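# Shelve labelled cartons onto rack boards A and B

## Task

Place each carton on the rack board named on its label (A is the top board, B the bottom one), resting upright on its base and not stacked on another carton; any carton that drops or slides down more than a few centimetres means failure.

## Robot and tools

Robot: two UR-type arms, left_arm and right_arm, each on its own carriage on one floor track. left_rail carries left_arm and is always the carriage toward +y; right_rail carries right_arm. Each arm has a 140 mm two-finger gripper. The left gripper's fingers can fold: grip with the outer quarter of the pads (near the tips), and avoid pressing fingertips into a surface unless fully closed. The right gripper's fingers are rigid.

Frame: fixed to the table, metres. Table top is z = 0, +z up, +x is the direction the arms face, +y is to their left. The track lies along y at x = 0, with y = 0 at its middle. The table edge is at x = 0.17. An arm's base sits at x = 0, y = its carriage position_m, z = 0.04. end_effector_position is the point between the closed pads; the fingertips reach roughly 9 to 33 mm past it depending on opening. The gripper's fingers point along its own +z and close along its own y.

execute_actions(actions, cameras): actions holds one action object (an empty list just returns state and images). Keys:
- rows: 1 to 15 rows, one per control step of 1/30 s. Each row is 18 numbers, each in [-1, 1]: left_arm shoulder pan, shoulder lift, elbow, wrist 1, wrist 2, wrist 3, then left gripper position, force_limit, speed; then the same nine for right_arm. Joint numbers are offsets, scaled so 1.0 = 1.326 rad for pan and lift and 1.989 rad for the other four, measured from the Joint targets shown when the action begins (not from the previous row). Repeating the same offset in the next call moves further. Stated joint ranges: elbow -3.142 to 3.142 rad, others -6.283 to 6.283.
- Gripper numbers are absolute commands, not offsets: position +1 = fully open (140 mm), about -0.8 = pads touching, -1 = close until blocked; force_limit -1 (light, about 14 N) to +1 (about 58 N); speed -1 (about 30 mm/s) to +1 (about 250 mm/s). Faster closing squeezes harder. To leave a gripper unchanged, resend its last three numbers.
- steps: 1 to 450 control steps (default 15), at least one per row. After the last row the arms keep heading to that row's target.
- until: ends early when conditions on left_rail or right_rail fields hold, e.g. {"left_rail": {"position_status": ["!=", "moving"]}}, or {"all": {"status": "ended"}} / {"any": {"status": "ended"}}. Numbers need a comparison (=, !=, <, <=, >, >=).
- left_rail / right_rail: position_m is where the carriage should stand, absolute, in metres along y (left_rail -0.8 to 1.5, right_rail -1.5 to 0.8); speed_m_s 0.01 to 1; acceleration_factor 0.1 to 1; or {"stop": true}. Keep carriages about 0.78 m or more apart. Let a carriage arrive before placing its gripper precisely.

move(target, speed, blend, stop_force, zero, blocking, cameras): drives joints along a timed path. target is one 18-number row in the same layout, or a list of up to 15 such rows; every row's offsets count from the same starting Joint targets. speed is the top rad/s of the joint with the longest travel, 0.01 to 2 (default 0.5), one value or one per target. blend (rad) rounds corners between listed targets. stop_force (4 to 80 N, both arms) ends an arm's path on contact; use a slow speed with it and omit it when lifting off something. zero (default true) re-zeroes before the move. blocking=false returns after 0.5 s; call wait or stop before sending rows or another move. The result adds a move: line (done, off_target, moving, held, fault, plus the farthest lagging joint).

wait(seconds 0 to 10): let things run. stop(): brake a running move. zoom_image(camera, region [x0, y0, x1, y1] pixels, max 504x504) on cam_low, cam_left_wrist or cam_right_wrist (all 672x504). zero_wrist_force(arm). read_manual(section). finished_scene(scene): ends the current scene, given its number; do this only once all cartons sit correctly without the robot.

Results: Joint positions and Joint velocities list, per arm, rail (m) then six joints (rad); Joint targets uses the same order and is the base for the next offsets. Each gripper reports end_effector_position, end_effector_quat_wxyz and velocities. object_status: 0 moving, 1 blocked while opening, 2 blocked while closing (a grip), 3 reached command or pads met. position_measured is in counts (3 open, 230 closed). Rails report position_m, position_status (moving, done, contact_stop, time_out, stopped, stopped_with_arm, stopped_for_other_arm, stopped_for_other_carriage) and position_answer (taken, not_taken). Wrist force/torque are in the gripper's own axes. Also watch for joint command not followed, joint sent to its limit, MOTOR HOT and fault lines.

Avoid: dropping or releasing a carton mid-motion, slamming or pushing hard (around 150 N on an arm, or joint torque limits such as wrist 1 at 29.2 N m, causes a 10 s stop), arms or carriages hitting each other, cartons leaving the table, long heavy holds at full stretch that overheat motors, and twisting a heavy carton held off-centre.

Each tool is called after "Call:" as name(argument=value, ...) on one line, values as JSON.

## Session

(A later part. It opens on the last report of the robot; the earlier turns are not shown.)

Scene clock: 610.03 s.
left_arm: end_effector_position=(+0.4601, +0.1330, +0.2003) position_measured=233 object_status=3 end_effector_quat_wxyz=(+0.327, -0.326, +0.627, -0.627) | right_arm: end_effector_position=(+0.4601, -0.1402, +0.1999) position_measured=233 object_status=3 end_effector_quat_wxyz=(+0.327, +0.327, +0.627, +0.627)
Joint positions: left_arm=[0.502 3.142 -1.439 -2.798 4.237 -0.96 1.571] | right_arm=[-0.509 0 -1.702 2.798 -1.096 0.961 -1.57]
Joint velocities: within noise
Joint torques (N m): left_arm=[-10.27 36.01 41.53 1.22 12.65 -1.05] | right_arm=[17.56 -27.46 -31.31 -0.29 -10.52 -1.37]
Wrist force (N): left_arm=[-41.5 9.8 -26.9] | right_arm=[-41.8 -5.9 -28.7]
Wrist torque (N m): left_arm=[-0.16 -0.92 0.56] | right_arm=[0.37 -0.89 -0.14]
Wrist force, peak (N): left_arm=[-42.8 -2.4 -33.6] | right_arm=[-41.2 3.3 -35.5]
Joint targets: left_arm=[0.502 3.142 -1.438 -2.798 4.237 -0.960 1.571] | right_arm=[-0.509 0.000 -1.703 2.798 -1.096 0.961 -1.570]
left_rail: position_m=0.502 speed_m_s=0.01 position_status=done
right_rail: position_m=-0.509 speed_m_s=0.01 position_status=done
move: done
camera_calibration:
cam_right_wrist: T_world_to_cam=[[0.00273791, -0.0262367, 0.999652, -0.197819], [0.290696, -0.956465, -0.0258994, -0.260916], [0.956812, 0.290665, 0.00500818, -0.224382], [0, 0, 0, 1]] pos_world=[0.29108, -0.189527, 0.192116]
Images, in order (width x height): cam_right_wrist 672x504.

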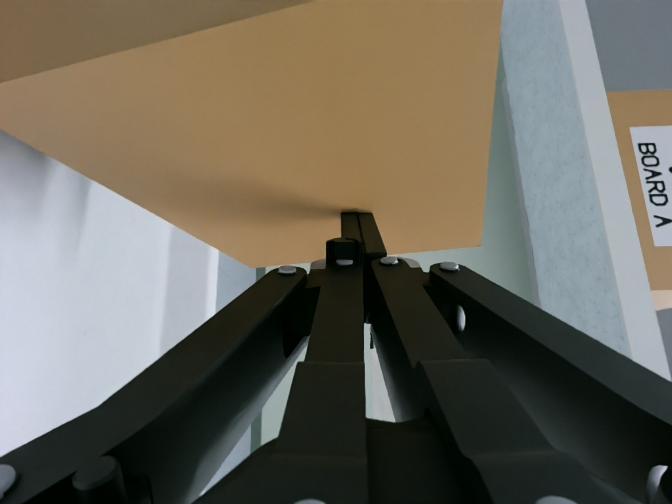

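Call:
move(target=[[0,-0.2211,-0.0187,0.1661,0,0,-1,0,0,0,0.2211,0.0187,-0.1661,0,0,-1,0,0],[0,-0.4074,-0.0223,0.2939,0,0,-1,0,0,0,0.4074,0.0223,-0.2939,0,0,-1,0,0]], speed=[0.15,0.08], blend=0.02, cameras=["cam_right_wrist"])

Call:
execute_actions(actions=[{"left_rail":{"position_m":0.5085,"speed_m_s":0.01},"right_rail":{"position_m":-0.5155,"speed_m_s":0.01},"steps":60,"until":{"all":{"status":"ended"}}}], cameras=["cam_left_wrist","cam_right_wrist"])

Scene clock: 632.00 s.
left_arm: end_effector_position=(+0.4601, +0.1330, +0.0954) position_measured=233 object_status=3 end_effector_quat_wxyz=(+0.327, -0.326, +0.627, -0.627) | right_arm: end_effector_position=(+0.4601, -0.1402, +0.0951) position_measured=233 object_status=3 end_effector_quat_wxyz=(+0.327, +0.327, +0.627, +0.627)
Joint positions: left_arm=[0.502 3.142 -1.978 -2.842 4.821 -0.96 1.571] | right_arm=[-0.509 0 -1.163 2.843 -1.68 0.961 -1.57]
Joint velocities: within noise
Joint torques (N m): left_arm=[-10.51 15.06 -13.96 5.29 13.08 -1.47] | right_arm=[32.79 -20.96 12.1 -4.97 -10.59 0.13]
Wrist force (N): left_arm=[-41.6 -3.7 -26.2] | right_arm=[-42.3 5.3 -28.4]
Wrist torque (N m): left_arm=[-0.02 -1.04 0.23] | right_arm=[0.41 -0.97 0.17]
Wrist force, peak (N): left_arm=[-41.6 9.5 -27.5] | right_arm=[-42.4 -6.1 -29.7]
Joint targets: left_arm=[0.502 3.142 -1.978 -2.842 4.821 -0.960 1.571] | right_arm=[-0.509 0.000 -1.162 2.843 -1.680 0.961 -1.570]
left_rail: position_m=0.502 speed_m_s=0.01 position_status=done
right_rail: position_m=-0.509 speed_m_s=0.01 position_status=done
move: done
camera_calibration:
cam_right_wrist: T_world_to_cam=[[0.00263924, -0.0262368, 0.999652, -0.0929517], [0.290704, -0.956463, -0.0258708, -0.26363], [0.956809, 0.290671, 0.0051028, -0.223849], [0, 0, 0, 1]] pos_world=[0.291064, -0.189525, 0.0872413]
Images, in order (width x height): cam_right_wrist 672x504.

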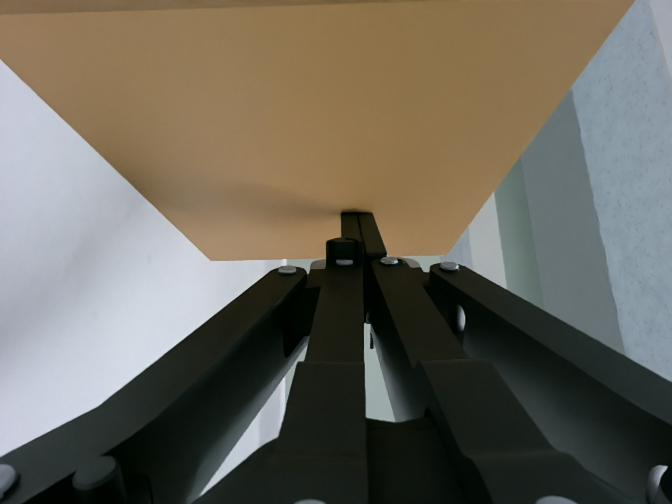

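Scene clock: 632.90 s.
left_arm: end_effector_position=(+0.4601, +0.1390, +0.0953) position_measured=233 object_status=3 end_effector_quat_wxyz=(+0.327, -0.326, +0.627, -0.627) | right_arm: end_effector_position=(+0.4600, -0.1462, +0.0950) position_measured=233 object_status=3 end_effector_quat_wxyz=(+0.326, +0.327, +0.627, +0.627)
Joint positions: left_arm=[0.509 3.142 -1.978 -2.842 4.821 -0.96 1.571] | right_arm=[-0.515 0 -1.162 2.843 -1.68 0.961 -1.57]
Joint velocities: within noise
Joint torques (N m): left_arm=[-11.87 17.36 -9.62 3.6 -2.02 -1.57] | right_arm=[-11.54 -23 8.91 -4.34 2.99 0.14]
Wrist force (N): left_arm=[-0.9 1.5 0.0] | right_arm=[1.5 -2.3 -2.7]
Wrist torque (N m): left_arm=[-0.05 0.22 0.36] | right_arm=[-0.25 -0.54 0.05]
Wrist force, peak (N): left_arm=[-41.7 -4.7 -26.2] | right_arm=[-42.8 5.3 -28.7]
Joint targets: left_arm=[0.509 3.142 -1.978 -2.842 4.821 -0.960 1.571] | right_arm=[-0.515 0.000 -1.162 2.843 -1.680 0.961 -1.570]
Tool commands: left_gripper/position=-1.0 left_gripper/force_limit=+0.0 left_gripper/speed=+0.0 right_gripper/position=-1.0 right_gripper/force_limit=+0.0 right_gripper/speed=+0.0
left_rail: position_m=0.509 speed_m_s=0.01 position_status=done
right_rail: position_m=-0.515 speed_m_s=0.01 position_status=done
camera_calibration:
cam_left_wrist: T_world_to_cam=[[-0.0133029, 0.0119256, -0.99984, 0.108731], [0.262675, 0.964851, 0.00801334, -0.25961], [0.964793, -0.262526, -0.0159678, -0.223099], [0, 0, 0, 1]] pos_world=[0.284884, 0.190619, 0.107232]
cam_right_wrist: T_world_to_cam=[[0.00275449, -0.0262365, 0.999652, -0.0930894], [0.290843, -0.95642, -0.0259032, -0.269343], [0.956767, 0.290814, 0.00499626, -0.221999], [0, 0, 0, 1]] pos_world=[0.290995, -0.195487, 0.0871893]
Images, in order (width x height): cam_left_wrist 672x504, cam_right_wrist 672x504.

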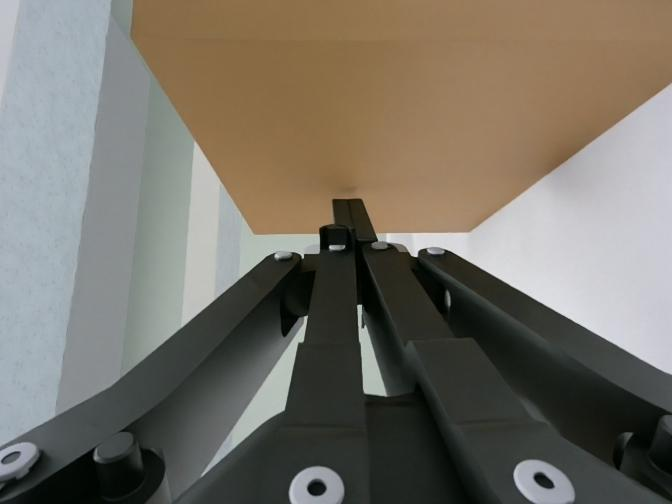

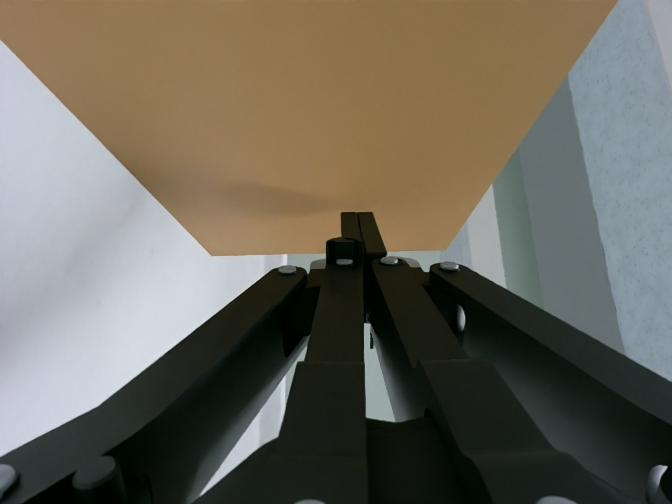

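Call:
move(target=[0,-0.0083,-0.0133,0.0187,0,0,-1,0,0,0,0.0083,0.0133,-0.0187,0,0,-1,0,0], speed=0.1, cameras=[])

Call:
execute_actions(actions=[{"left_rail":{"position_m":0.5025,"speed_m_s":0.01},"right_rail":{"position_m":-0.5095,"speed_m_s":0.01},"steps":60,"until":{"all":{"status":"ended"}}}], cameras=[])

Scene clock: 640.20 s.
left_arm: end_effector_position=(+0.4451, +0.1390, +0.0952) position_measured=233 object_status=3 end_effector_quat_wxyz=(+0.327, -0.327, +0.627, -0.627) | right_arm: end_effector_position=(+0.4451, -0.1462, +0.0950) position_measured=233 object_status=3 end_effector_quat_wxyz=(+0.326, +0.327, +0.627, +0.627)
Joint positions: left_arm=[0.509 3.142 -1.989 -2.869 4.858 -0.96 1.571] | right_arm=[-0.516 0 -1.152 2.869 -1.717 0.961 -1.57]
Joint velocities: within noise
Joint torques (N m): left_arm=[-11.65 15.62 -15.15 6.05 -1.82 -1.2] | right_arm=[-13.73 -20.36 13.91 -6.84 2.88 0.86]
Wrist force (N): left_arm=[-1.3 1.6 0.4] | right_arm=[1.7 -2.2 -2.7]
Wrist torque (N m): left_arm=[-0.03 0.31 0.37] | right_arm=[-0.25 -0.58 0.03]
Wrist force, peak (N): left_arm=[-1.5 1.5 0.5] | right_arm=[1.7 -2.0 -3.0]
Joint targets: left_arm=[0.509 3.142 -1.989 -2.869 4.859 -0.960 1.571] | right_arm=[-0.515 0.000 -1.151 2.869 -1.717 0.961 -1.570]
left_rail: position_m=0.509 speed_m_s=0.01 position_status=done
right_rail: position_m=-0.516 position_m_goal=-0.515 speed_m_s=0.01 position_status=done
move: done
No camera images: "cameras" was empty.

Scene clock: 641.13 s.
left_arm: end_effector_position=(+0.4451, +0.1332, +0.0952) position_measured=233 object_status=3 end_effector_quat_wxyz=(+0.327, -0.327, +0.627, -0.627) | right_arm: end_effector_position=(+0.4450, -0.1404, +0.0950) position_measured=233 object_status=3 end_effector_quat_wxyz=(+0.327, +0.327, +0.627, +0.627)
Joint positions: left_arm=[0.503 3.142 -1.989 -2.869 4.859 -0.96 1.571] | right_arm=[-0.51 0 -1.151 2.869 -1.717 0.961 -1.57]
Joint velocities: within noise
Joint torques (N m): left_arm=[-10.59 15.35 -9.61 5.68 12.62 -1.03] | right_arm=[14.52 -20.06 5.68 -6.02 -11.23 1.14]
Wrist force (N): left_arm=[-39.7 -1.7 -31.8] | right_arm=[-37.3 0.4 -33.5]
Wrist torque (N m): left_arm=[-0.06 -0.95 0.33] | right_arm=[-0.35 -1.21 0.06]
Wrist force, peak (N): left_arm=[-39.7 -1.7 -31.8] | right_arm=[-37.3 0.4 -33.5]
Joint targets: left_arm=[0.502 3.142 -1.989 -2.869 4.859 -0.960 1.571] | right_arm=[-0.509 0.000 -1.151 2.869 -1.717 0.961 -1.570]
Tool commands: left_gripper/position=-1.0 left_gripper/force_limit=+0.0 left_gripper/speed=+0.0 right_gripper/position=-1.0 right_gripper/force_limit=+0.0 right_gripper/speed=+0.0
left_rail: position_m=0.503 position_m_goal=0.502 speed_m_s=0.01 position_status=done
right_rail: position_m=-0.510 position_m_goal=-0.509 speed_m_s=0.01 position_status=done
No camera images: "cameras" was empty.

Call:
execute_actions(actions=[{"left_rail":{"position_m":0.5023},"right_rail":{"position_m":-0.5093},"steps":30,"until":{"all":{"status":"ended"}}}], cameras=[])

Call:
move(target=[[0,0.2032,0.0040,-0.1394,0,0,-1,0,0,0,-0.2032,-0.0040,0.1394,0,0,-1,0,0],[0,0.4422,0.0241,-0.3188,0,0,-1,0,0,0,-0.4422,-0.0241,0.3188,0,0,-1,0,0]], speed=0.15, blend=0.02, cameras=["cam_right_wrist"])

Scene clock: 655.77 s.
left_arm: end_effector_position=(+0.4450, +0.1329, +0.0952) position_measured=233 object_status=3 end_effector_quat_wxyz=(+0.327, -0.327, +0.627, -0.627) | right_arm: end_effector_position=(+0.4450, -0.1401, +0.0950) position_measured=233 object_status=3 end_effector_quat_wxyz=(+0.326, +0.327, +0.627, +0.627)
Joint positions: left_arm=[0.502 3.142 -1.989 -2.869 4.859 -0.96 1.571] | right_arm=[-0.509 0 -1.151 2.869 -1.717 0.961 -1.57]
Joint velocities: within noise
Joint torques (N m): left_arm=[-12.26 16.36 8.26 1.91 21.68 -1.04] | right_arm=[31.22 -23.21 -4.8 -2.16 -20.87 1.04]
Wrist force (N): left_arm=[-44.4 -1.3 -36.3] | right_arm=[-42.2 0.1 -37.2]
Wrist torque (N m): left_arm=[-0.01 -0.92 0.33] | right_arm=[-0.35 -1.30 0.06]
Wrist force, peak (N): left_arm=[-44.4 -1.3 -36.3] | right_arm=[-42.2 0.1 -37.2]
Joint targets: left_arm=[0.502 3.142 -1.989 -2.869 4.859 -0.960 1.571] | right_arm=[-0.509 0.000 -1.151 2.869 -1.717 0.961 -1.570]
Tool commands: left_gripper/position=-1.0 left_gripper/force_limit=+0.0 left_gripper/speed=+0.0 right_gripper/position=-1.0 right_gripper/force_limit=+0.0 right_gripper/speed=+0.0
left_rail: position_m=0.502 speed_m_s=0.01 position_status=done
right_rail: position_m=-0.509 speed_m_s=0.01 position_status=done
No camera images: "cameras" was empty.

Scene clock: 660.47 s.
left_arm: end_effector_position=(+0.4450, +0.1328, +0.2003) position_measured=233 object_status=3 end_effector_quat_wxyz=(+0.327, -0.326, +0.627, -0.627) | right_arm: end_effector_position=(+0.4450, -0.1400, +0.2000) position_measured=233 object_status=3 end_effector_quat_wxyz=(+0.326, +0.327, +0.627, +0.627)
Joint positions: left_arm=[0.502 3.142 -1.403 -2.821 4.225 -0.96 1.571] | right_arm=[-0.509 0 -1.738 2.821 -1.083 0.961 -1.57]
Joint velocities: within noise
Joint torques (N m): left_arm=[-14.21 34.76 41.99 1.43 21.48 -0.99] | right_arm=[28.09 -25.62 -32.28 -0.07 -21.06 1.11]
Wrist force (N): left_arm=[-44.6 9.9 -29.6] | right_arm=[-43.7 -9.6 -31.3]
Wrist torque (N m): left_arm=[-0.27 -1.10 0.50] | right_arm=[-0.24 -1.38 -0.06]
Wrist force, peak (N): left_arm=[-44.2 -1.7 -36.4] | right_arm=[-41.9 0.3 -37.4]
Joint targets: left_arm=[0.502 3.142 -1.403 -2.821 4.225 -0.960 1.571] | right_arm=[-0.509 0.000 -1.738 2.821 -1.083 0.961 -1.570]
left_rail: position_m=0.502 speed_m_s=0.01 position_status=done
right_rail: position_m=-0.509 speed_m_s=0.01 position_status=done
move: done
camera_calibration:
cam_right_wrist: T_world_to_cam=[[0.00280595, -0.0262382, 0.999652, -0.197827], [0.290701, -0.956463, -0.0259206, -0.256327], [0.95681, 0.290672, 0.00494368, -0.209997], [0, 0, 0, 1]] pos_world=[0.275997, -0.189317, 0.192153]
Images, in order (width x height): cam_right_wrist 672x504.

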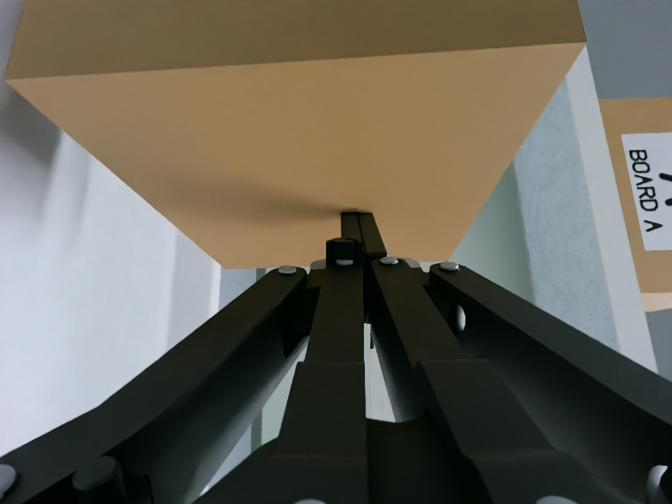

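Call:
move(target=[[0,0.2533,0.0581,-0.2270,0,0,-1,0,0,0,-0.2533,-0.0581,0.2270,0,0,-1,0,0],[0,0.3497,0.1122,-0.3454,0,0,-1,0,0,0,-0.3497,-0.1122,0.3454,0,0,-1,0,0],[0,0.1828,0.1574,-0.2793,0,0,-1,0,0,0,-0.1828,-0.1574,0.2793,0,0,-1,0,0]], speed=0.2, blend=0.02, cameras=["cam_right_wrist","cam_left_wrist"])

Scene clock: 678.03 s.
left_arm: end_effector_position=(+0.5287, +0.1329, +0.3754) position_measured=233 object_status=3 end_effector_quat_wxyz=(+0.327, -0.327, +0.627, -0.627) | right_arm: end_effector_position=(+0.5289, -0.1400, +0.3749) position_measured=233 object_status=3 end_effector_quat_wxyz=(+0.326, +0.327, +0.627, +0.627)
Joint positions: left_arm=[0.502 3.142 -1.161 -2.508 3.669 -0.96 1.571] | right_arm=[-0.509 0 -1.98 2.508 -0.528 0.961 -1.57]
Joint velocities: within noise
Joint torques (N m): left_arm=[-17.48 -9.05 63.56 9.6 21.41 -1.29] | right_arm=[25.49 6.82 -50.5 -9.74 -20.99 1.15]
Wrist force (N): left_arm=[-42.0 9.5 -27.7] | right_arm=[-40.3 -8.4 -28.9]
Wrist torque (N m): left_arm=[-0.18 -0.99 0.52] | right_arm=[-0.18 -1.37 -0.11]
Wrist force, peak (N): left_arm=[-44.8 9.5 -30.0] | right_arm=[-43.9 -9.3 -31.5]
Joint targets: left_arm=[0.502 3.142 -1.161 -2.508 3.669 -0.960 1.571] | right_arm=[-0.509 0.000 -1.980 2.508 -0.528 0.961 -1.570]
left_rail: position_m=0.502 speed_m_s=0.01 position_status=done
right_rail: position_m=-0.509 speed_m_s=0.01 position_status=done
move: done
camera_calibration:
cam_left_wrist: T_world_to_cam=[[-0.0133964, 0.0119252, -0.999839, 0.389806], [0.262653, 0.964857, 0.00798882, -0.273894], [0.964797, -0.262504, -0.0160578, -0.286449], [0, 0, 0, 1]] pos_world=[0.353527, 0.184426, 0.387332]
cam_right_wrist: T_world_to_cam=[[0.00285006, -0.0262381, 0.999652, -0.372998], [0.2907, -0.956463, -0.0259334, -0.276187], [0.95681, 0.290672, 0.00490144, -0.291132], [0, 0, 0, 1]] pos_world=[0.359908, -0.189326, 0.367133]
Images, in order (width x height): cam_left_wrist 672x504, cam_right_wrist 672x504.

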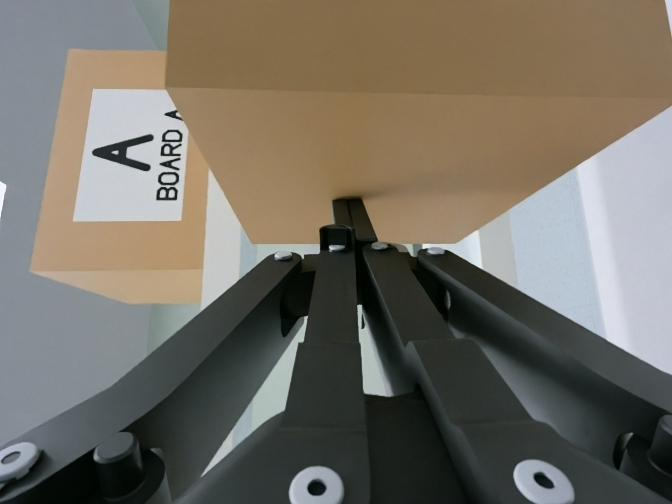

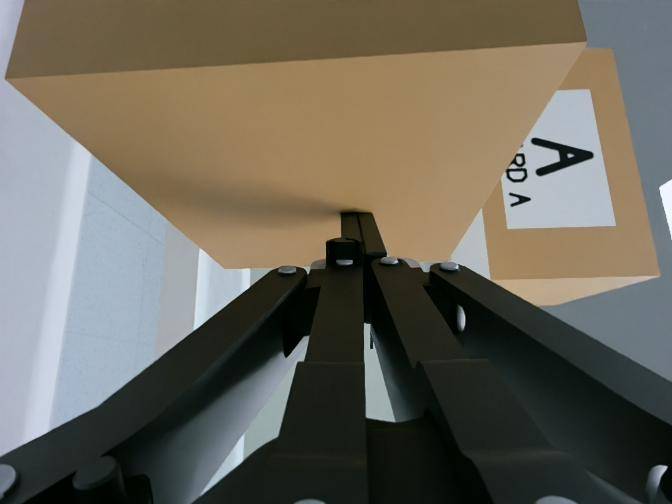

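Call:
move(target=[[0,-0.1379,0.0492,0.0427,0,0,-1,0,0,0,0.1379,-0.0492,-0.0427,0,0,-1,0,0],[0,-0.2631,0.1168,0.0586,0,0,-1,0,0,0,0.2631,-0.1168,-0.0586,0,0,-1,0,0]], speed=0.15, blend=0.02, cameras=["cam_right_wrist","cam_left_wrist"])

Scene clock: 702.33 s.
left_arm: end_effector_position=(+0.6987, +0.1328, +0.3695) position_measured=233 object_status=3 end_effector_quat_wxyz=(+0.327, -0.326, +0.627, -0.627) | right_arm: end_effector_position=(+0.6989, -0.1400, +0.3690) position_measured=233 object_status=3 end_effector_quat_wxyz=(+0.326, +0.327, +0.627, +0.627)
Joint positions: left_arm=[0.502 3.142 -1.51 -2.276 3.786 -0.96 1.571] | right_arm=[-0.509 0 -1.631 2.276 -0.644 0.961 -1.57]
Joint velocities: within noise
Joint torques (N m): left_arm=[-39.98 25.5 60.63 9.19 20.32 -1.1] | right_arm=[20.7 -28.57 -48.08 -9.18 -20.98 1.2]
Wrist force (N): left_arm=[-38.1 9.2 -25.2] | right_arm=[-36.7 -8.6 -26.9]
Wrist torque (N m): left_arm=[-0.29 -0.91 0.52] | right_arm=[-0.21 -1.28 -0.04]
Wrist force, peak (N): left_arm=[-41.4 9.9 -29.0] | right_arm=[-40.4 -9.5 -30.0]
Joint targets: left_arm=[0.502 3.142 -1.510 -2.276 3.786 -0.960 1.571] | right_arm=[-0.509 0.000 -1.631 2.276 -0.644 0.961 -1.570]
left_rail: position_m=0.502 speed_m_s=0.01 position_status=done
right_rail: position_m=-0.509 speed_m_s=0.01 position_status=done
move: done
camera_calibration:
cam_left_wrist: T_world_to_cam=[[-0.013401, 0.0119255, -0.999839, 0.386218], [0.262675, 0.964851, 0.00798748, -0.318492], [0.964791, -0.262526, -0.0160625, -0.450519], [0, 0, 0, 1]] pos_world=[0.523492, 0.184419, 0.381464]
cam_right_wrist: T_world_to_cam=[[0.0028549, -0.026238, 0.999652, -0.367516], [0.290703, -0.956462, -0.0259346, -0.325765], [0.956809, 0.290676, 0.00489685, -0.45371], [0, 0, 0, 1]] pos_world=[0.529864, -0.189342, 0.361161]
Images, in order (width x height): cam_left_wrist 672x504, cam_right_wrist 672x504.

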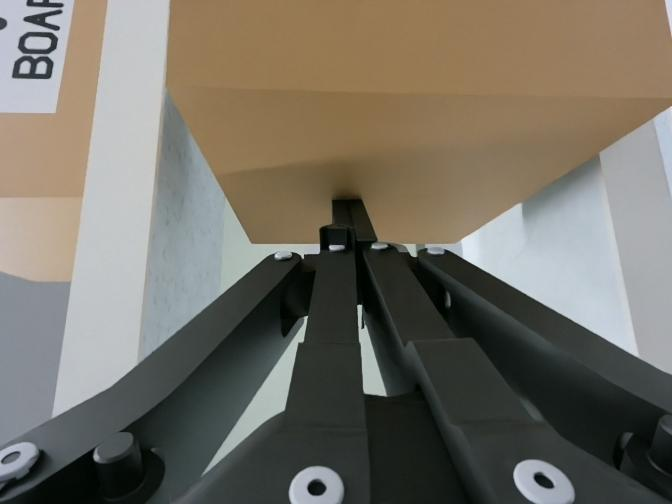

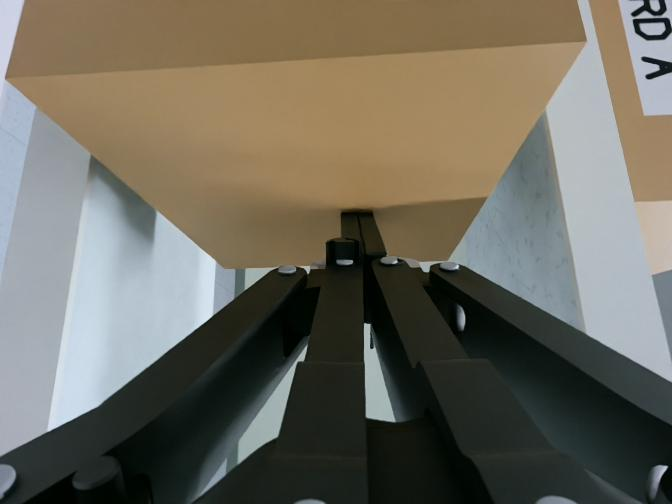

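Call:
move(target=[0,-0.1122,0.0762,-0.0014,0,0,-1,0,0,0,0.1122,-0.0762,0.0014,0,0,-1,0,0], speed=0.15, cameras=["cam_right_wrist","cam_left_wrist"])

Call:
execute_actions(actions=[{"left_rail":{"position_m":0.5018},"right_rail":{"position_m":-0.5088},"steps":30,"until":{"all":{"status":"ended"}}}], cameras=[])

Scene clock: 708.37 s.
left_arm: end_effector_position=(+0.7907, +0.1328, +0.3696) position_measured=233 object_status=3 end_effector_quat_wxyz=(+0.327, -0.326, +0.627, -0.627) | right_arm: end_effector_position=(+0.7909, -0.1401, +0.3690) position_measured=233 object_status=3 end_effector_quat_wxyz=(+0.326, +0.327, +0.627, +0.627)
Joint positions: left_arm=[0.502 3.142 -1.658 -2.124 3.783 -0.96 1.571] | right_arm=[-0.509 0 -1.483 2.124 -0.642 0.961 -1.57]
Joint velocities: within noise
Joint torques (N m): left_arm=[-39.23 40.39 60.23 1.34 16.09 -1.18] | right_arm=[20.89 -39.28 -47.63 -0.37 -18.74 1.01]
Wrist force (N): left_arm=[-35.8 9.5 -23.5] | right_arm=[-34.2 -8.9 -25.3]
Wrist torque (N m): left_arm=[-0.27 -0.83 0.51] | right_arm=[-0.16 -1.29 -0.04]
Wrist force, peak (N): left_arm=[-37.6 9.4 -26.4] | right_arm=[-36.9 -9.4 -27.3]
Joint targets: left_arm=[0.502 3.142 -1.658 -2.124 3.783 -0.960 1.571] | right_arm=[-0.509 0.000 -1.483 2.124 -0.642 0.961 -1.570]
left_rail: position_m=0.502 speed_m_s=0.01 position_status=done
right_rail: position_m=-0.509 speed_m_s=0.01 position_status=done
move: done
camera_calibration:
cam_left_wrist: T_world_to_cam=[[-0.0134079, 0.0119256, -0.999839, 0.38752], [0.262675, 0.964851, 0.00798579, -0.342655], [0.964791, -0.262526, -0.0160691, -0.539269], [0, 0, 0, 1]] pos_world=[0.615485, 0.184418, 0.381528]
cam_right_wrist: T_world_to_cam=[[0.0028628, -0.0262383, 0.999652, -0.367789], [0.290691, -0.956465, -0.0259372, -0.35253], [0.956813, 0.290664, 0.00488907, -0.541726], [0, 0, 0, 1]] pos_world=[0.621861, -0.189372, 0.361166]
Images, in order (width x height): cam_left_wrist 672x504, cam_right_wrist 672x504.

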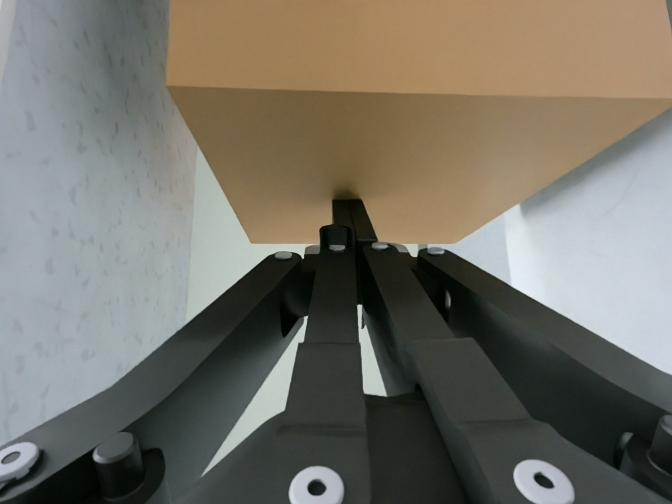

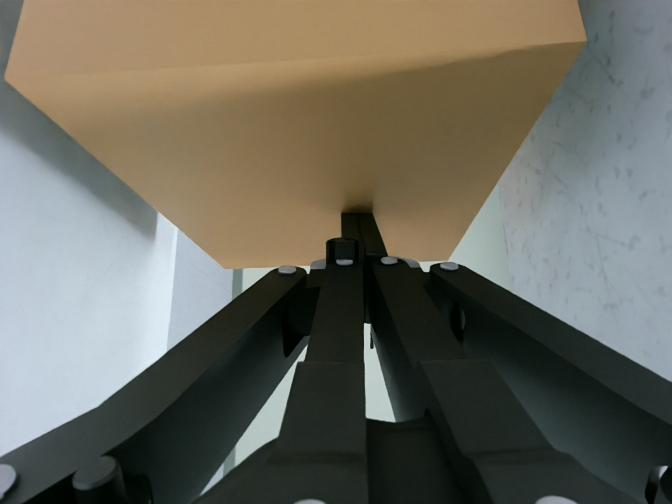

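Scene clock: 709.10 s.
left_arm: end_effector_position=(+0.7908, +0.1324, +0.3696) position_measured=233 object_status=3 end_effector_quat_wxyz=(+0.327, -0.326, +0.627, -0.627) | right_arm: end_effector_position=(+0.7910, -0.1396, +0.3690) position_measured=233 object_status=3 end_effector_quat_wxyz=(+0.326, +0.327, +0.627, +0.627)
Joint positions: left_arm=[0.502 3.142 -1.658 -2.124 3.783 -0.96 1.571] | right_arm=[-0.509 0 -1.483 2.124 -0.642 0.961 -1.57]
Joint velocities: within noise
Joint torques (N m): left_arm=[-39.49 37.11 59.44 2.03 15.48 -1.27] | right_arm=[27.09 -42.24 -45.95 -1.03 -18.83 0.94]
Wrist force (N): left_arm=[-43.3 9.9 -28.9] | right_arm=[-41.8 -9.3 -30.3]
Wrist torque (N m): left_arm=[-0.26 -1.01 0.51] | right_arm=[-0.18 -1.48 -0.04]
Wrist force, peak (N): left_arm=[-43.3 9.9 -28.9] | right_arm=[-41.8 -9.3 -30.3]
Joint targets: left_arm=[0.502 3.142 -1.658 -2.124 3.783 -0.960 1.571] | right_arm=[-0.509 0.000 -1.483 2.124 -0.642 0.961 -1.570]
Tool commands: left_gripper/position=-1.0 left_gripper/force_limit=+0.0 left_gripper/speed=+0.0 right_gripper/position=-1.0 right_gripper/force_limit=+0.0 right_gripper/speed=+0.0
left_rail: position_m=0.502 speed_m_s=0.01 position_status=done
right_rail: position_m=-0.509 speed_m_s=0.01 position_status=done
No camera images: "cameras" was empty.

Call:
move(target=[0,-0.0115,-0.0057,0.0134,0,0,-1,0,0,0,0.0115,0.0057,-0.0134,0,0,-1,0,0], speed=0.05, cameras=[])

Call:
move(target=[0,-0.0045,-0.0022,0.0052,0,0,-1,0,0,0,0.0045,0.0022,-0.0052,0,0,-1,0,0], speed=0.03, cameras=["cam_right_wrist","cam_left_wrist"])

Scene clock: 718.37 s.
left_arm: end_effector_position=(+0.7909, +0.1323, +0.3568) position_measured=233 object_status=3 end_effector_quat_wxyz=(+0.327, -0.326, +0.627, -0.627) | right_arm: end_effector_position=(+0.7910, -0.1396, +0.3561) position_measured=233 object_status=3 end_effector_quat_wxyz=(+0.326, +0.327, +0.627, +0.627)
Joint positions: left_arm=[0.502 3.142 -1.674 -2.135 3.809 -0.96 1.571] | right_arm=[-0.509 0 -1.467 2.136 -0.668 0.961 -1.57]
Joint velocities: within noise
Joint torques (N m): left_arm=[-42.22 29.84 31.45 10.48 12 -0.91] | right_arm=[49.47 -40.75 -31.01 -9.05 -17.16 0.92]
Wrist force (N): left_arm=[-43.4 9.3 -28.7] | right_arm=[-41.9 -8.1 -30.2]
Wrist torque (N m): left_arm=[-0.22 -1.11 0.50] | right_arm=[-0.07 -1.49 -0.05]
Wrist force, peak (N): left_arm=[-43.5 10.2 -28.9] | right_arm=[-42.1 -9.4 -30.7]
Joint targets: left_arm=[0.502 3.142 -1.674 -2.135 3.810 -0.960 1.571] | right_arm=[-0.509 0.000 -1.467 2.136 -0.668 0.961 -1.570]
left_rail: position_m=0.502 speed_m_s=0.01 position_status=done
right_rail: position_m=-0.509 speed_m_s=0.01 position_status=done
move: done
No camera images: "cameras" was empty.

Scene clock: 728.93 s.
left_arm: end_effector_position=(+0.7939, +0.1360, +0.3560) position_measured=233 object_status=3 end_effector_quat_wxyz=(+0.331, -0.330, +0.625, -0.626) | right_arm: end_effector_position=(+0.7910, -0.1396, +0.3510) position_measured=233 object_status=3 end_effector_quat_wxyz=(+0.326, +0.327, +0.627, +0.627)
Joint positions: left_arm=[0.502 3.142 -1.676 -2.136 3.813 -0.972 1.571] | right_arm=[-0.509 0 -1.461 2.14 -0.679 0.961 -1.57]
Joint velocities: within noise
Joint torques (N m): left_arm=[-2.26 52.28 41.25 3.3 2.75 0.04] | right_arm=[1.69 -44 -45.77 -4.56 -1.19 1.22]
Wrist force (N): left_arm=[-18.3 9.7 -10.8] | right_arm=[-15.7 -9.6 -14.0]
Wrist torque (N m): left_arm=[-0.25 -0.28 0.51] | right_arm=[-0.12 -0.93 -0.05]
Wrist force, peak (N): left_arm=[-43.9 9.3 -29.1] | right_arm=[-42.6 -9.3 -30.6]
Joint targets: left_arm=[0.502 3.142 -1.676 -2.136 3.813 -0.972 1.571] | right_arm=[-0.509 0.000 -1.461 2.140 -0.679 0.961 -1.570]
Tool commands: left_gripper/position=-1.0 left_gripper/force_limit=+0.003922 left_gripper/speed=+0.003922 right_gripper/position=-1.0 right_gripper/force_limit=+0.0 right_gripper/speed=+0.0
FORCE FAULT: contact force on the left arm reached its limit, and that arm stopped for 10 seconds. The contact can be on any part of that arm, not only on its tool. That arm's remaining commands of this call were not run. That arm's target is now where it stood when the stop ended, not its last command. That arm accepts commands again.
left_rail: position_m=0.502 speed_m_s=0.01 position_status=done
right_rail: position_m=-0.509 speed_m_s=0.01 position_status=done
move: fault (left_arm); left_arm: the wrist 2 is farthest, 0.012 rad from its target
camera_calibration:
cam_left_wrist: T_world_to_cam=[[-0.0120702, 0.011759, -0.999858, 0.372963], [0.250989, 0.967954, 0.00835384, -0.337765], [0.967915, -0.250852, -0.0146348, -0.546345], [0, 0, 0, 1]] pos_world=[0.618092, 0.185503, 0.367736]
cam_right_wrist: T_world_to_cam=[[0.00279054, -0.0262381, 0.999652, -0.349785], [0.2907, -0.956463, -0.025916, -0.352553], [0.95681, 0.290671, 0.00495837, -0.541904], [0, 0, 0, 1]] pos_world=[0.621963, -0.188865, 0.343213]
Images, in order (width x height): cam_left_wrist 672x504, cam_right_wrist 672x504.

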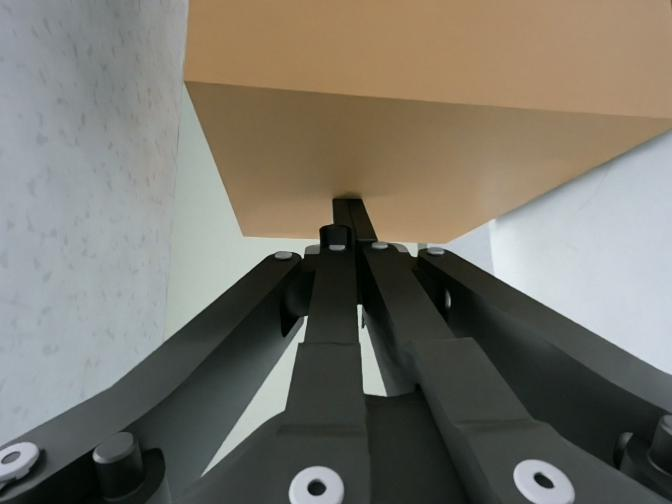

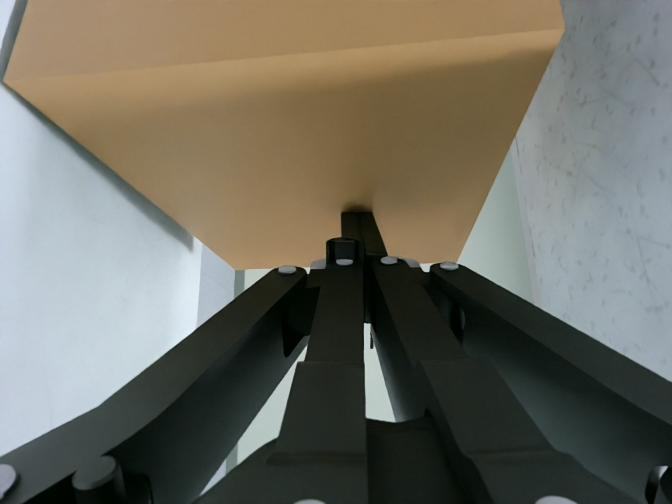

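Call:
execute_actions(actions=[{"left_rail":{"position_m":0.5008,"speed_m_s":0.01},"right_rail":{"position_m":-0.5078,"speed_m_s":0.01},"steps":40,"until":{"all":{"status":"ended"}}}], cameras=["cam_low"])

Scene clock: 740.50 s.
left_arm: end_effector_position=(+0.7940, +0.1351, +0.3560) position_measured=233 object_status=3 end_effector_quat_wxyz=(+0.331, -0.330, +0.625, -0.626) end_effector_velocity=(+0.000, -0.001, +0.001) end_effector_angular_velocity=(+0.001, -0.003, +0.000) | right_arm: end_effector_position=(+0.7910, -0.1387, +0.3510) position_measured=233 object_status=3 end_effector_quat_wxyz=(+0.327, +0.327, +0.627, +0.627)
Joint positions: left_arm=[0.501 3.142 -1.676 -2.136 3.813 -0.972 1.571] | right_arm=[-0.508 0 -1.461 2.14 -0.679 0.961 -1.57]
Joint velocities: left_arm=[-0.001 0 0.001 0 0.001 0 0.001] | right_arm=[within noise]
Joint torques (N m): left_arm=[-13.89 55.34 38.01 10.5 11.63 -0.13] | right_arm=[15.13 -45.71 -45.59 -2.89 -4.21 0.88]
Wrist force (N): left_arm=[-30.0 8.7 -18.5] | right_arm=[-27.5 -9.0 -21.5]
Wrist torque (N m): left_arm=[-0.24 -0.73 0.51] | right_arm=[-0.13 -1.14 -0.05]
Wrist force, peak (N): left_arm=[-30.0 8.7 -18.5] | right_arm=[-27.2 -10.0 -21.4]
Joint targets: left_arm=[0.501 3.142 -1.676 -2.136 3.813 -0.972 1.571] | right_arm=[-0.508 0.000 -1.461 2.140 -0.679 0.961 -1.570]
Tool commands: left_gripper/position=-1.0 left_gripper/force_limit=+0.003922 left_gripper/speed=+0.003922 right_gripper/position=-1.0 right_gripper/force_limit=+0.0 right_gripper/speed=+0.0
left_rail: position_m=0.501 speed_m_s=0.01 position_status=done
right_rail: position_m=-0.508 speed_m_s=0.01 position_status=done
Images, in order (width x height): cam_low 672x504.

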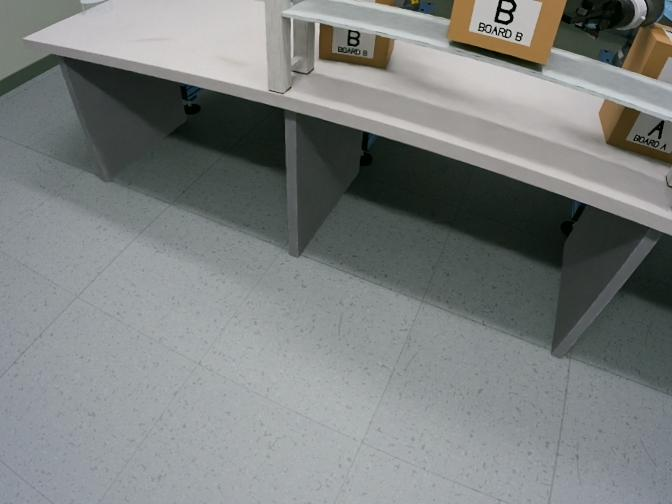

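Call:
execute_actions(actions=[{"left_rail":{"position_m":0.5003,"speed_m_s":0.01},"right_rail":{"position_m":-0.5073,"speed_m_s":0.01},"steps":40,"until":{"all":{"status":"ended"}}}], cameras=[])

Call:
move(target=[0,0.0125,0.006,-0.0148,0,0,-1,0,0,0,-0.0160,-0.0080,0.0187,0,0,-1,0,0], speed=0.05, cameras=["cam_right_wrist","cam_left_wrist"])

Scene clock: 764.30 s.
left_arm: end_effector_position=(+0.7939, +0.1346, +0.3560) position_measured=233 object_status=3 end_effector_quat_wxyz=(+0.331, -0.330, +0.625, -0.626) | right_arm: end_effector_position=(+0.7910, -0.1381, +0.3510) position_measured=233 object_status=3 end_effector_quat_wxyz=(+0.326, +0.327, +0.627, +0.627)
Joint positions: left_arm=[0.5 3.142 -1.676 -2.136 3.813 -0.972 1.571] | right_arm=[-0.507 0 -1.461 2.14 -0.679 0.961 -1.57]
Joint velocities: within noise
Joint torques (N m): left_arm=[-42.15 49.72 32.23 10.11 11.32 -0.17] | right_arm=[38.69 -46.77 -45.42 -1.27 -16.04 1.02]
Wrist force (N): left_arm=[-37.3 8.8 -23.4] | right_arm=[-34.8 -9.4 -26.6]
Wrist torque (N m): left_arm=[-0.23 -0.94 0.52] | right_arm=[-0.15 -1.30 -0.05]
Wrist force, peak (N): left_arm=[-37.2 9.5 -23.3] | right_arm=[-34.8 -9.4 -26.6]
Joint targets: left_arm=[0.500 3.142 -1.676 -2.136 3.813 -0.972 1.571] | right_arm=[-0.507 0.000 -1.461 2.140 -0.679 0.961 -1.570]
Tool commands: left_gripper/position=-1.0 left_gripper/force_limit=+0.003922 left_gripper/speed=+0.003922 right_gripper/position=-1.0 right_gripper/force_limit=+0.0 right_gripper/speed=+0.0
left_rail: position_m=0.500 speed_m_s=0.01 position_status=done
right_rail: position_m=-0.507 speed_m_s=0.01 position_status=done
No camera images: "cameras" was empty.

Scene clock: 765.40 s.
left_arm: end_effector_position=(+0.7936, +0.1345, +0.3696) position_measured=233 object_status=3 end_effector_quat_wxyz=(+0.331, -0.330, +0.625, -0.625) | right_arm: end_effector_position=(+0.7910, -0.1381, +0.3690) position_measured=233 object_status=3 end_effector_quat_wxyz=(+0.326, +0.327, +0.627, +0.627)
Joint positions: left_arm=[0.5 3.142 -1.659 -2.124 3.784 -0.972 1.571] | right_arm=[-0.507 0 -1.482 2.124 -0.642 0.961 -1.57]
Joint velocities: within noise
Joint torques (N m): left_arm=[-40.77 76.72 59.91 1.6 11.44 0.05] | right_arm=[37.82 -67.19 -47.85 -0.74 -16.04 0.96]
Wrist force (N): left_arm=[-37.4 9.9 -23.7] | right_arm=[-35.4 -9.1 -26.8]
Wrist torque (N m): left_arm=[-0.26 -0.97 0.50] | right_arm=[-0.08 -1.31 -0.04]
Wrist force, peak (N): left_arm=[-38.0 9.3 -23.9] | right_arm=[-35.6 -9.7 -27.1]
Joint targets: left_arm=[0.500 3.142 -1.659 -2.124 3.784 -0.972 1.571] | right_arm=[-0.507 0.000 -1.483 2.124 -0.641 0.961 -1.570]
left_rail: position_m=0.500 speed_m_s=0.01 position_status=done
right_rail: position_m=-0.507 speed_m_s=0.01 position_status=done
move: done
camera_calibration:
cam_left_wrist: T_world_to_cam=[[-0.0130021, 0.0117583, -0.999846, 0.387272], [0.250996, 0.967954, 0.00811932, -0.336268], [0.967901, -0.250852, -0.0155367, -0.545899], [0, 0, 0, 1]] pos_world=[0.617813, 0.183999, 0.381461]
cam_right_wrist: T_world_to_cam=[[0.00286776, -0.0262382, 0.999652, -0.367729], [0.290699, -0.956463, -0.0259385, -0.350657], [0.95681, 0.290672, 0.00488449, -0.542469], [0, 0, 0, 1]] pos_world=[0.62203, -0.187359, 0.361155]
Images, in order (width x height): cam_left_wrist 672x504, cam_right_wrist 672x504.

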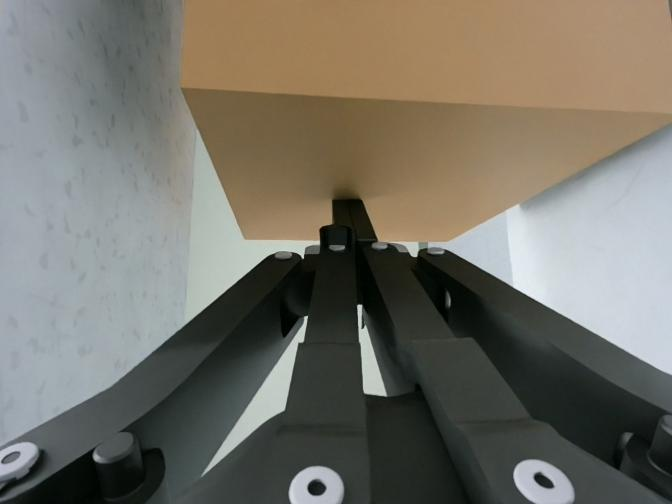

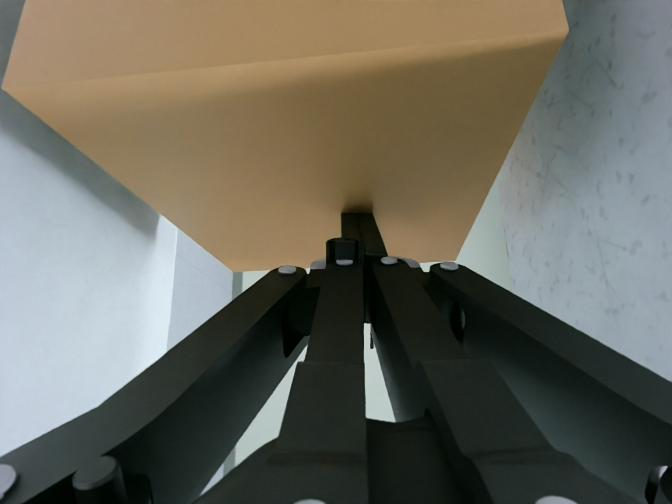

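Call:
move(target=[[0,0.1122,-0.0762,0.0014,0,0,-1,0,0,0,-0.1122,0.0762,-0.0014,0,0,-1,0,0],[0,0.2373,-0.1438,-0.0144,0,0,-1,0,0,0,-0.2373,0.1438,0.0144,0,0,-1,0,0],[0,0.3753,-0.1930,-0.0572,0,0,-1,0,0,0,-0.3753,0.1930,0.0572,0,0,-1,0,0],[0,0.4679,-0.2206,-0.0914,0,0,-1,0,0,0,-0.4679,0.2206,0.0914,0,0,-1,0,0]], speed=0.2, blend=0.02, cameras=["cam_left_wrist"])

Call:
move(target=[[0,-0.1000,-0.0508,0.1174,0,0,-1,0,0,0,0.1000,0.0508,-0.1174,0,0,-1,0,0],[0,-0.3342,-0.1025,0.3252,0,0,-1,0,0,0,0.3342,0.1025,-0.3252,0,0,-1,0,0],[0,-0.5352,-0.1195,0.4763,0,0,-1,0,0,0,0.5352,0.1195,-0.4763,0,0,-1,0,0],[0,-0.7024,-0.1227,0.5910,0,0,-1,0,0,0,0.7024,0.1227,-0.5910,0,0,-1,0,0]], speed=[0.2,0.2,0.15,0.07], blend=0.02, cameras=["cam_left_wrist","cam_right_wrist"])

Scene clock: 787.80 s.
left_arm: end_effector_position=(+0.4831, +0.1343, +0.3757) position_measured=233 object_status=3 end_effector_quat_wxyz=(+0.331, -0.330, +0.625, -0.625) | right_arm: end_effector_position=(+0.4805, -0.1380, +0.3751) position_measured=233 object_status=3 end_effector_quat_wxyz=(+0.326, +0.327, +0.627, +0.627)
Joint positions: left_arm=[0.5 3.142 -1.039 -2.562 3.602 -0.972 1.571] | right_arm=[-0.507 0 -2.103 2.563 -0.46 0.961 -1.57]
Joint velocities: within noise
Joint torques (N m): left_arm=[-40.16 22.74 41.9 1.77 11.42 0.02] | right_arm=[34.58 -11.67 -35.82 -0.25 -16.27 0.86]
Wrist force (N): left_arm=[-46.2 9.8 -28.9] | right_arm=[-43.4 -8.8 -32.2]
Wrist torque (N m): left_arm=[-0.17 -1.16 0.51] | right_arm=[-0.18 -1.50 -0.11]
Wrist force, peak (N): left_arm=[-45.9 10.0 -30.0] | right_arm=[-43.5 -9.4 -33.3]
Joint targets: left_arm=[0.500 3.142 -1.039 -2.562 3.602 -0.972 1.571] | right_arm=[-0.507 0.000 -2.103 2.563 -0.460 0.961 -1.570]
left_rail: position_m=0.500 speed_m_s=0.01 position_status=done
right_rail: position_m=-0.507 speed_m_s=0.01 position_status=done
move: done
camera_calibration:
cam_left_wrist: T_world_to_cam=[[-0.0131365, 0.0117581, -0.999845, 0.389373], [0.250998, 0.967954, 0.00808535, -0.258169], [0.967898, -0.250853, -0.0156668, -0.245209], [0, 0, 0, 1]] pos_world=[0.307253, 0.183806, 0.387559]
Images, in order (width x height): cam_left_wrist 672x504.

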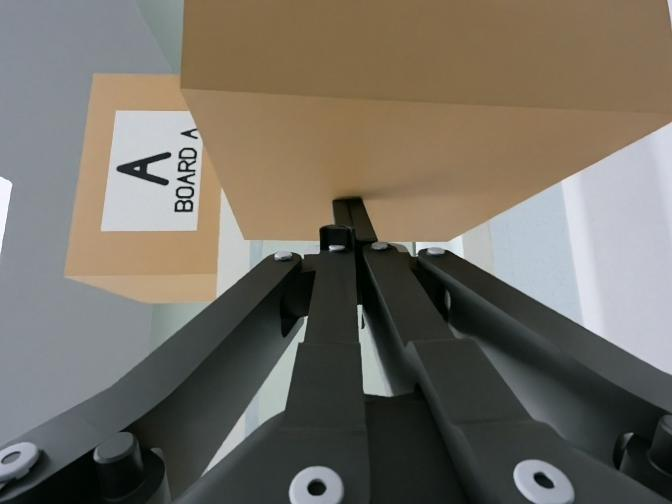

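Scene clock: 796.70 s.
left_arm: end_effector_position=(+0.4832, +0.1344, +0.0953) position_measured=233 object_status=3 end_effector_quat_wxyz=(+0.331, -0.330, +0.625, -0.625) | right_arm: end_effector_position=(+0.4805, -0.1380, +0.0950) position_measured=233 object_status=3 end_effector_quat_wxyz=(+0.326, +0.327, +0.627, +0.627)
Joint positions: left_arm=[0.5 3.142 -1.97 -2.806 4.777 -0.972 1.571] | right_arm=[-0.507 0 -1.172 2.807 -1.635 0.961 -1.57]
Joint velocities: within noise
Joint torques (N m): left_arm=[-40.1 12.44 -10.4 4.82 11.42 -0.1] | right_arm=[28.6 -20.92 8.34 -4.83 -16.2 0.85]
Wrist force (N): left_arm=[-44.9 -4.6 -31.5] | right_arm=[-43.0 2.2 -34.7]
Wrist torque (N m): left_arm=[-0.03 -1.08 0.25] | right_arm=[-0.39 -1.36 0.14]
Wrist force, peak (N): left_arm=[-46.4 9.3 -29.3] | right_arm=[-43.8 -9.4 -32.6]
Joint targets: left_arm=[0.500 3.142 -1.970 -2.806 4.777 -0.972 1.571] | right_arm=[-0.507 0.000 -1.172 2.807 -1.635 0.961 -1.570]
left_rail: position_m=0.500 speed_m_s=0.01 position_status=done
right_rail: position_m=-0.507 speed_m_s=0.01 position_status=done
move: done
camera_calibration:
cam_left_wrist: T_world_to_cam=[[-0.0129221, 0.0117583, -0.999847, 0.108996], [0.250996, 0.967954, 0.00813936, -0.255947], [0.967902, -0.250853, -0.0154593, -0.249777], [0, 0, 0, 1]] pos_world=[0.30741, 0.183806, 0.107201]
cam_right_wrist: T_world_to_cam=[[0.00281377, -0.0262381, 0.999652, -0.0929593], [0.290701, -0.956463, -0.0259228, -0.267457], [0.95681, 0.290673, 0.00493618, -0.244001], [0, 0, 0, 1]] pos_world=[0.311474, -0.187327, 0.0871982]
Images, in order (width x height): cam_left_wrist 672x504, cam_right_wrist 672x504.

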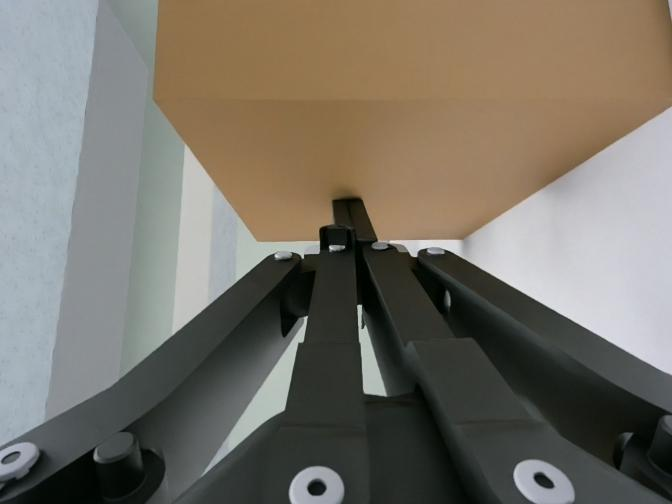

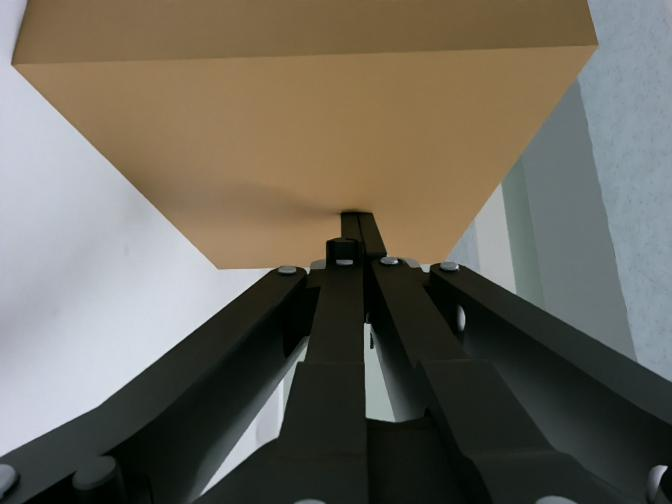

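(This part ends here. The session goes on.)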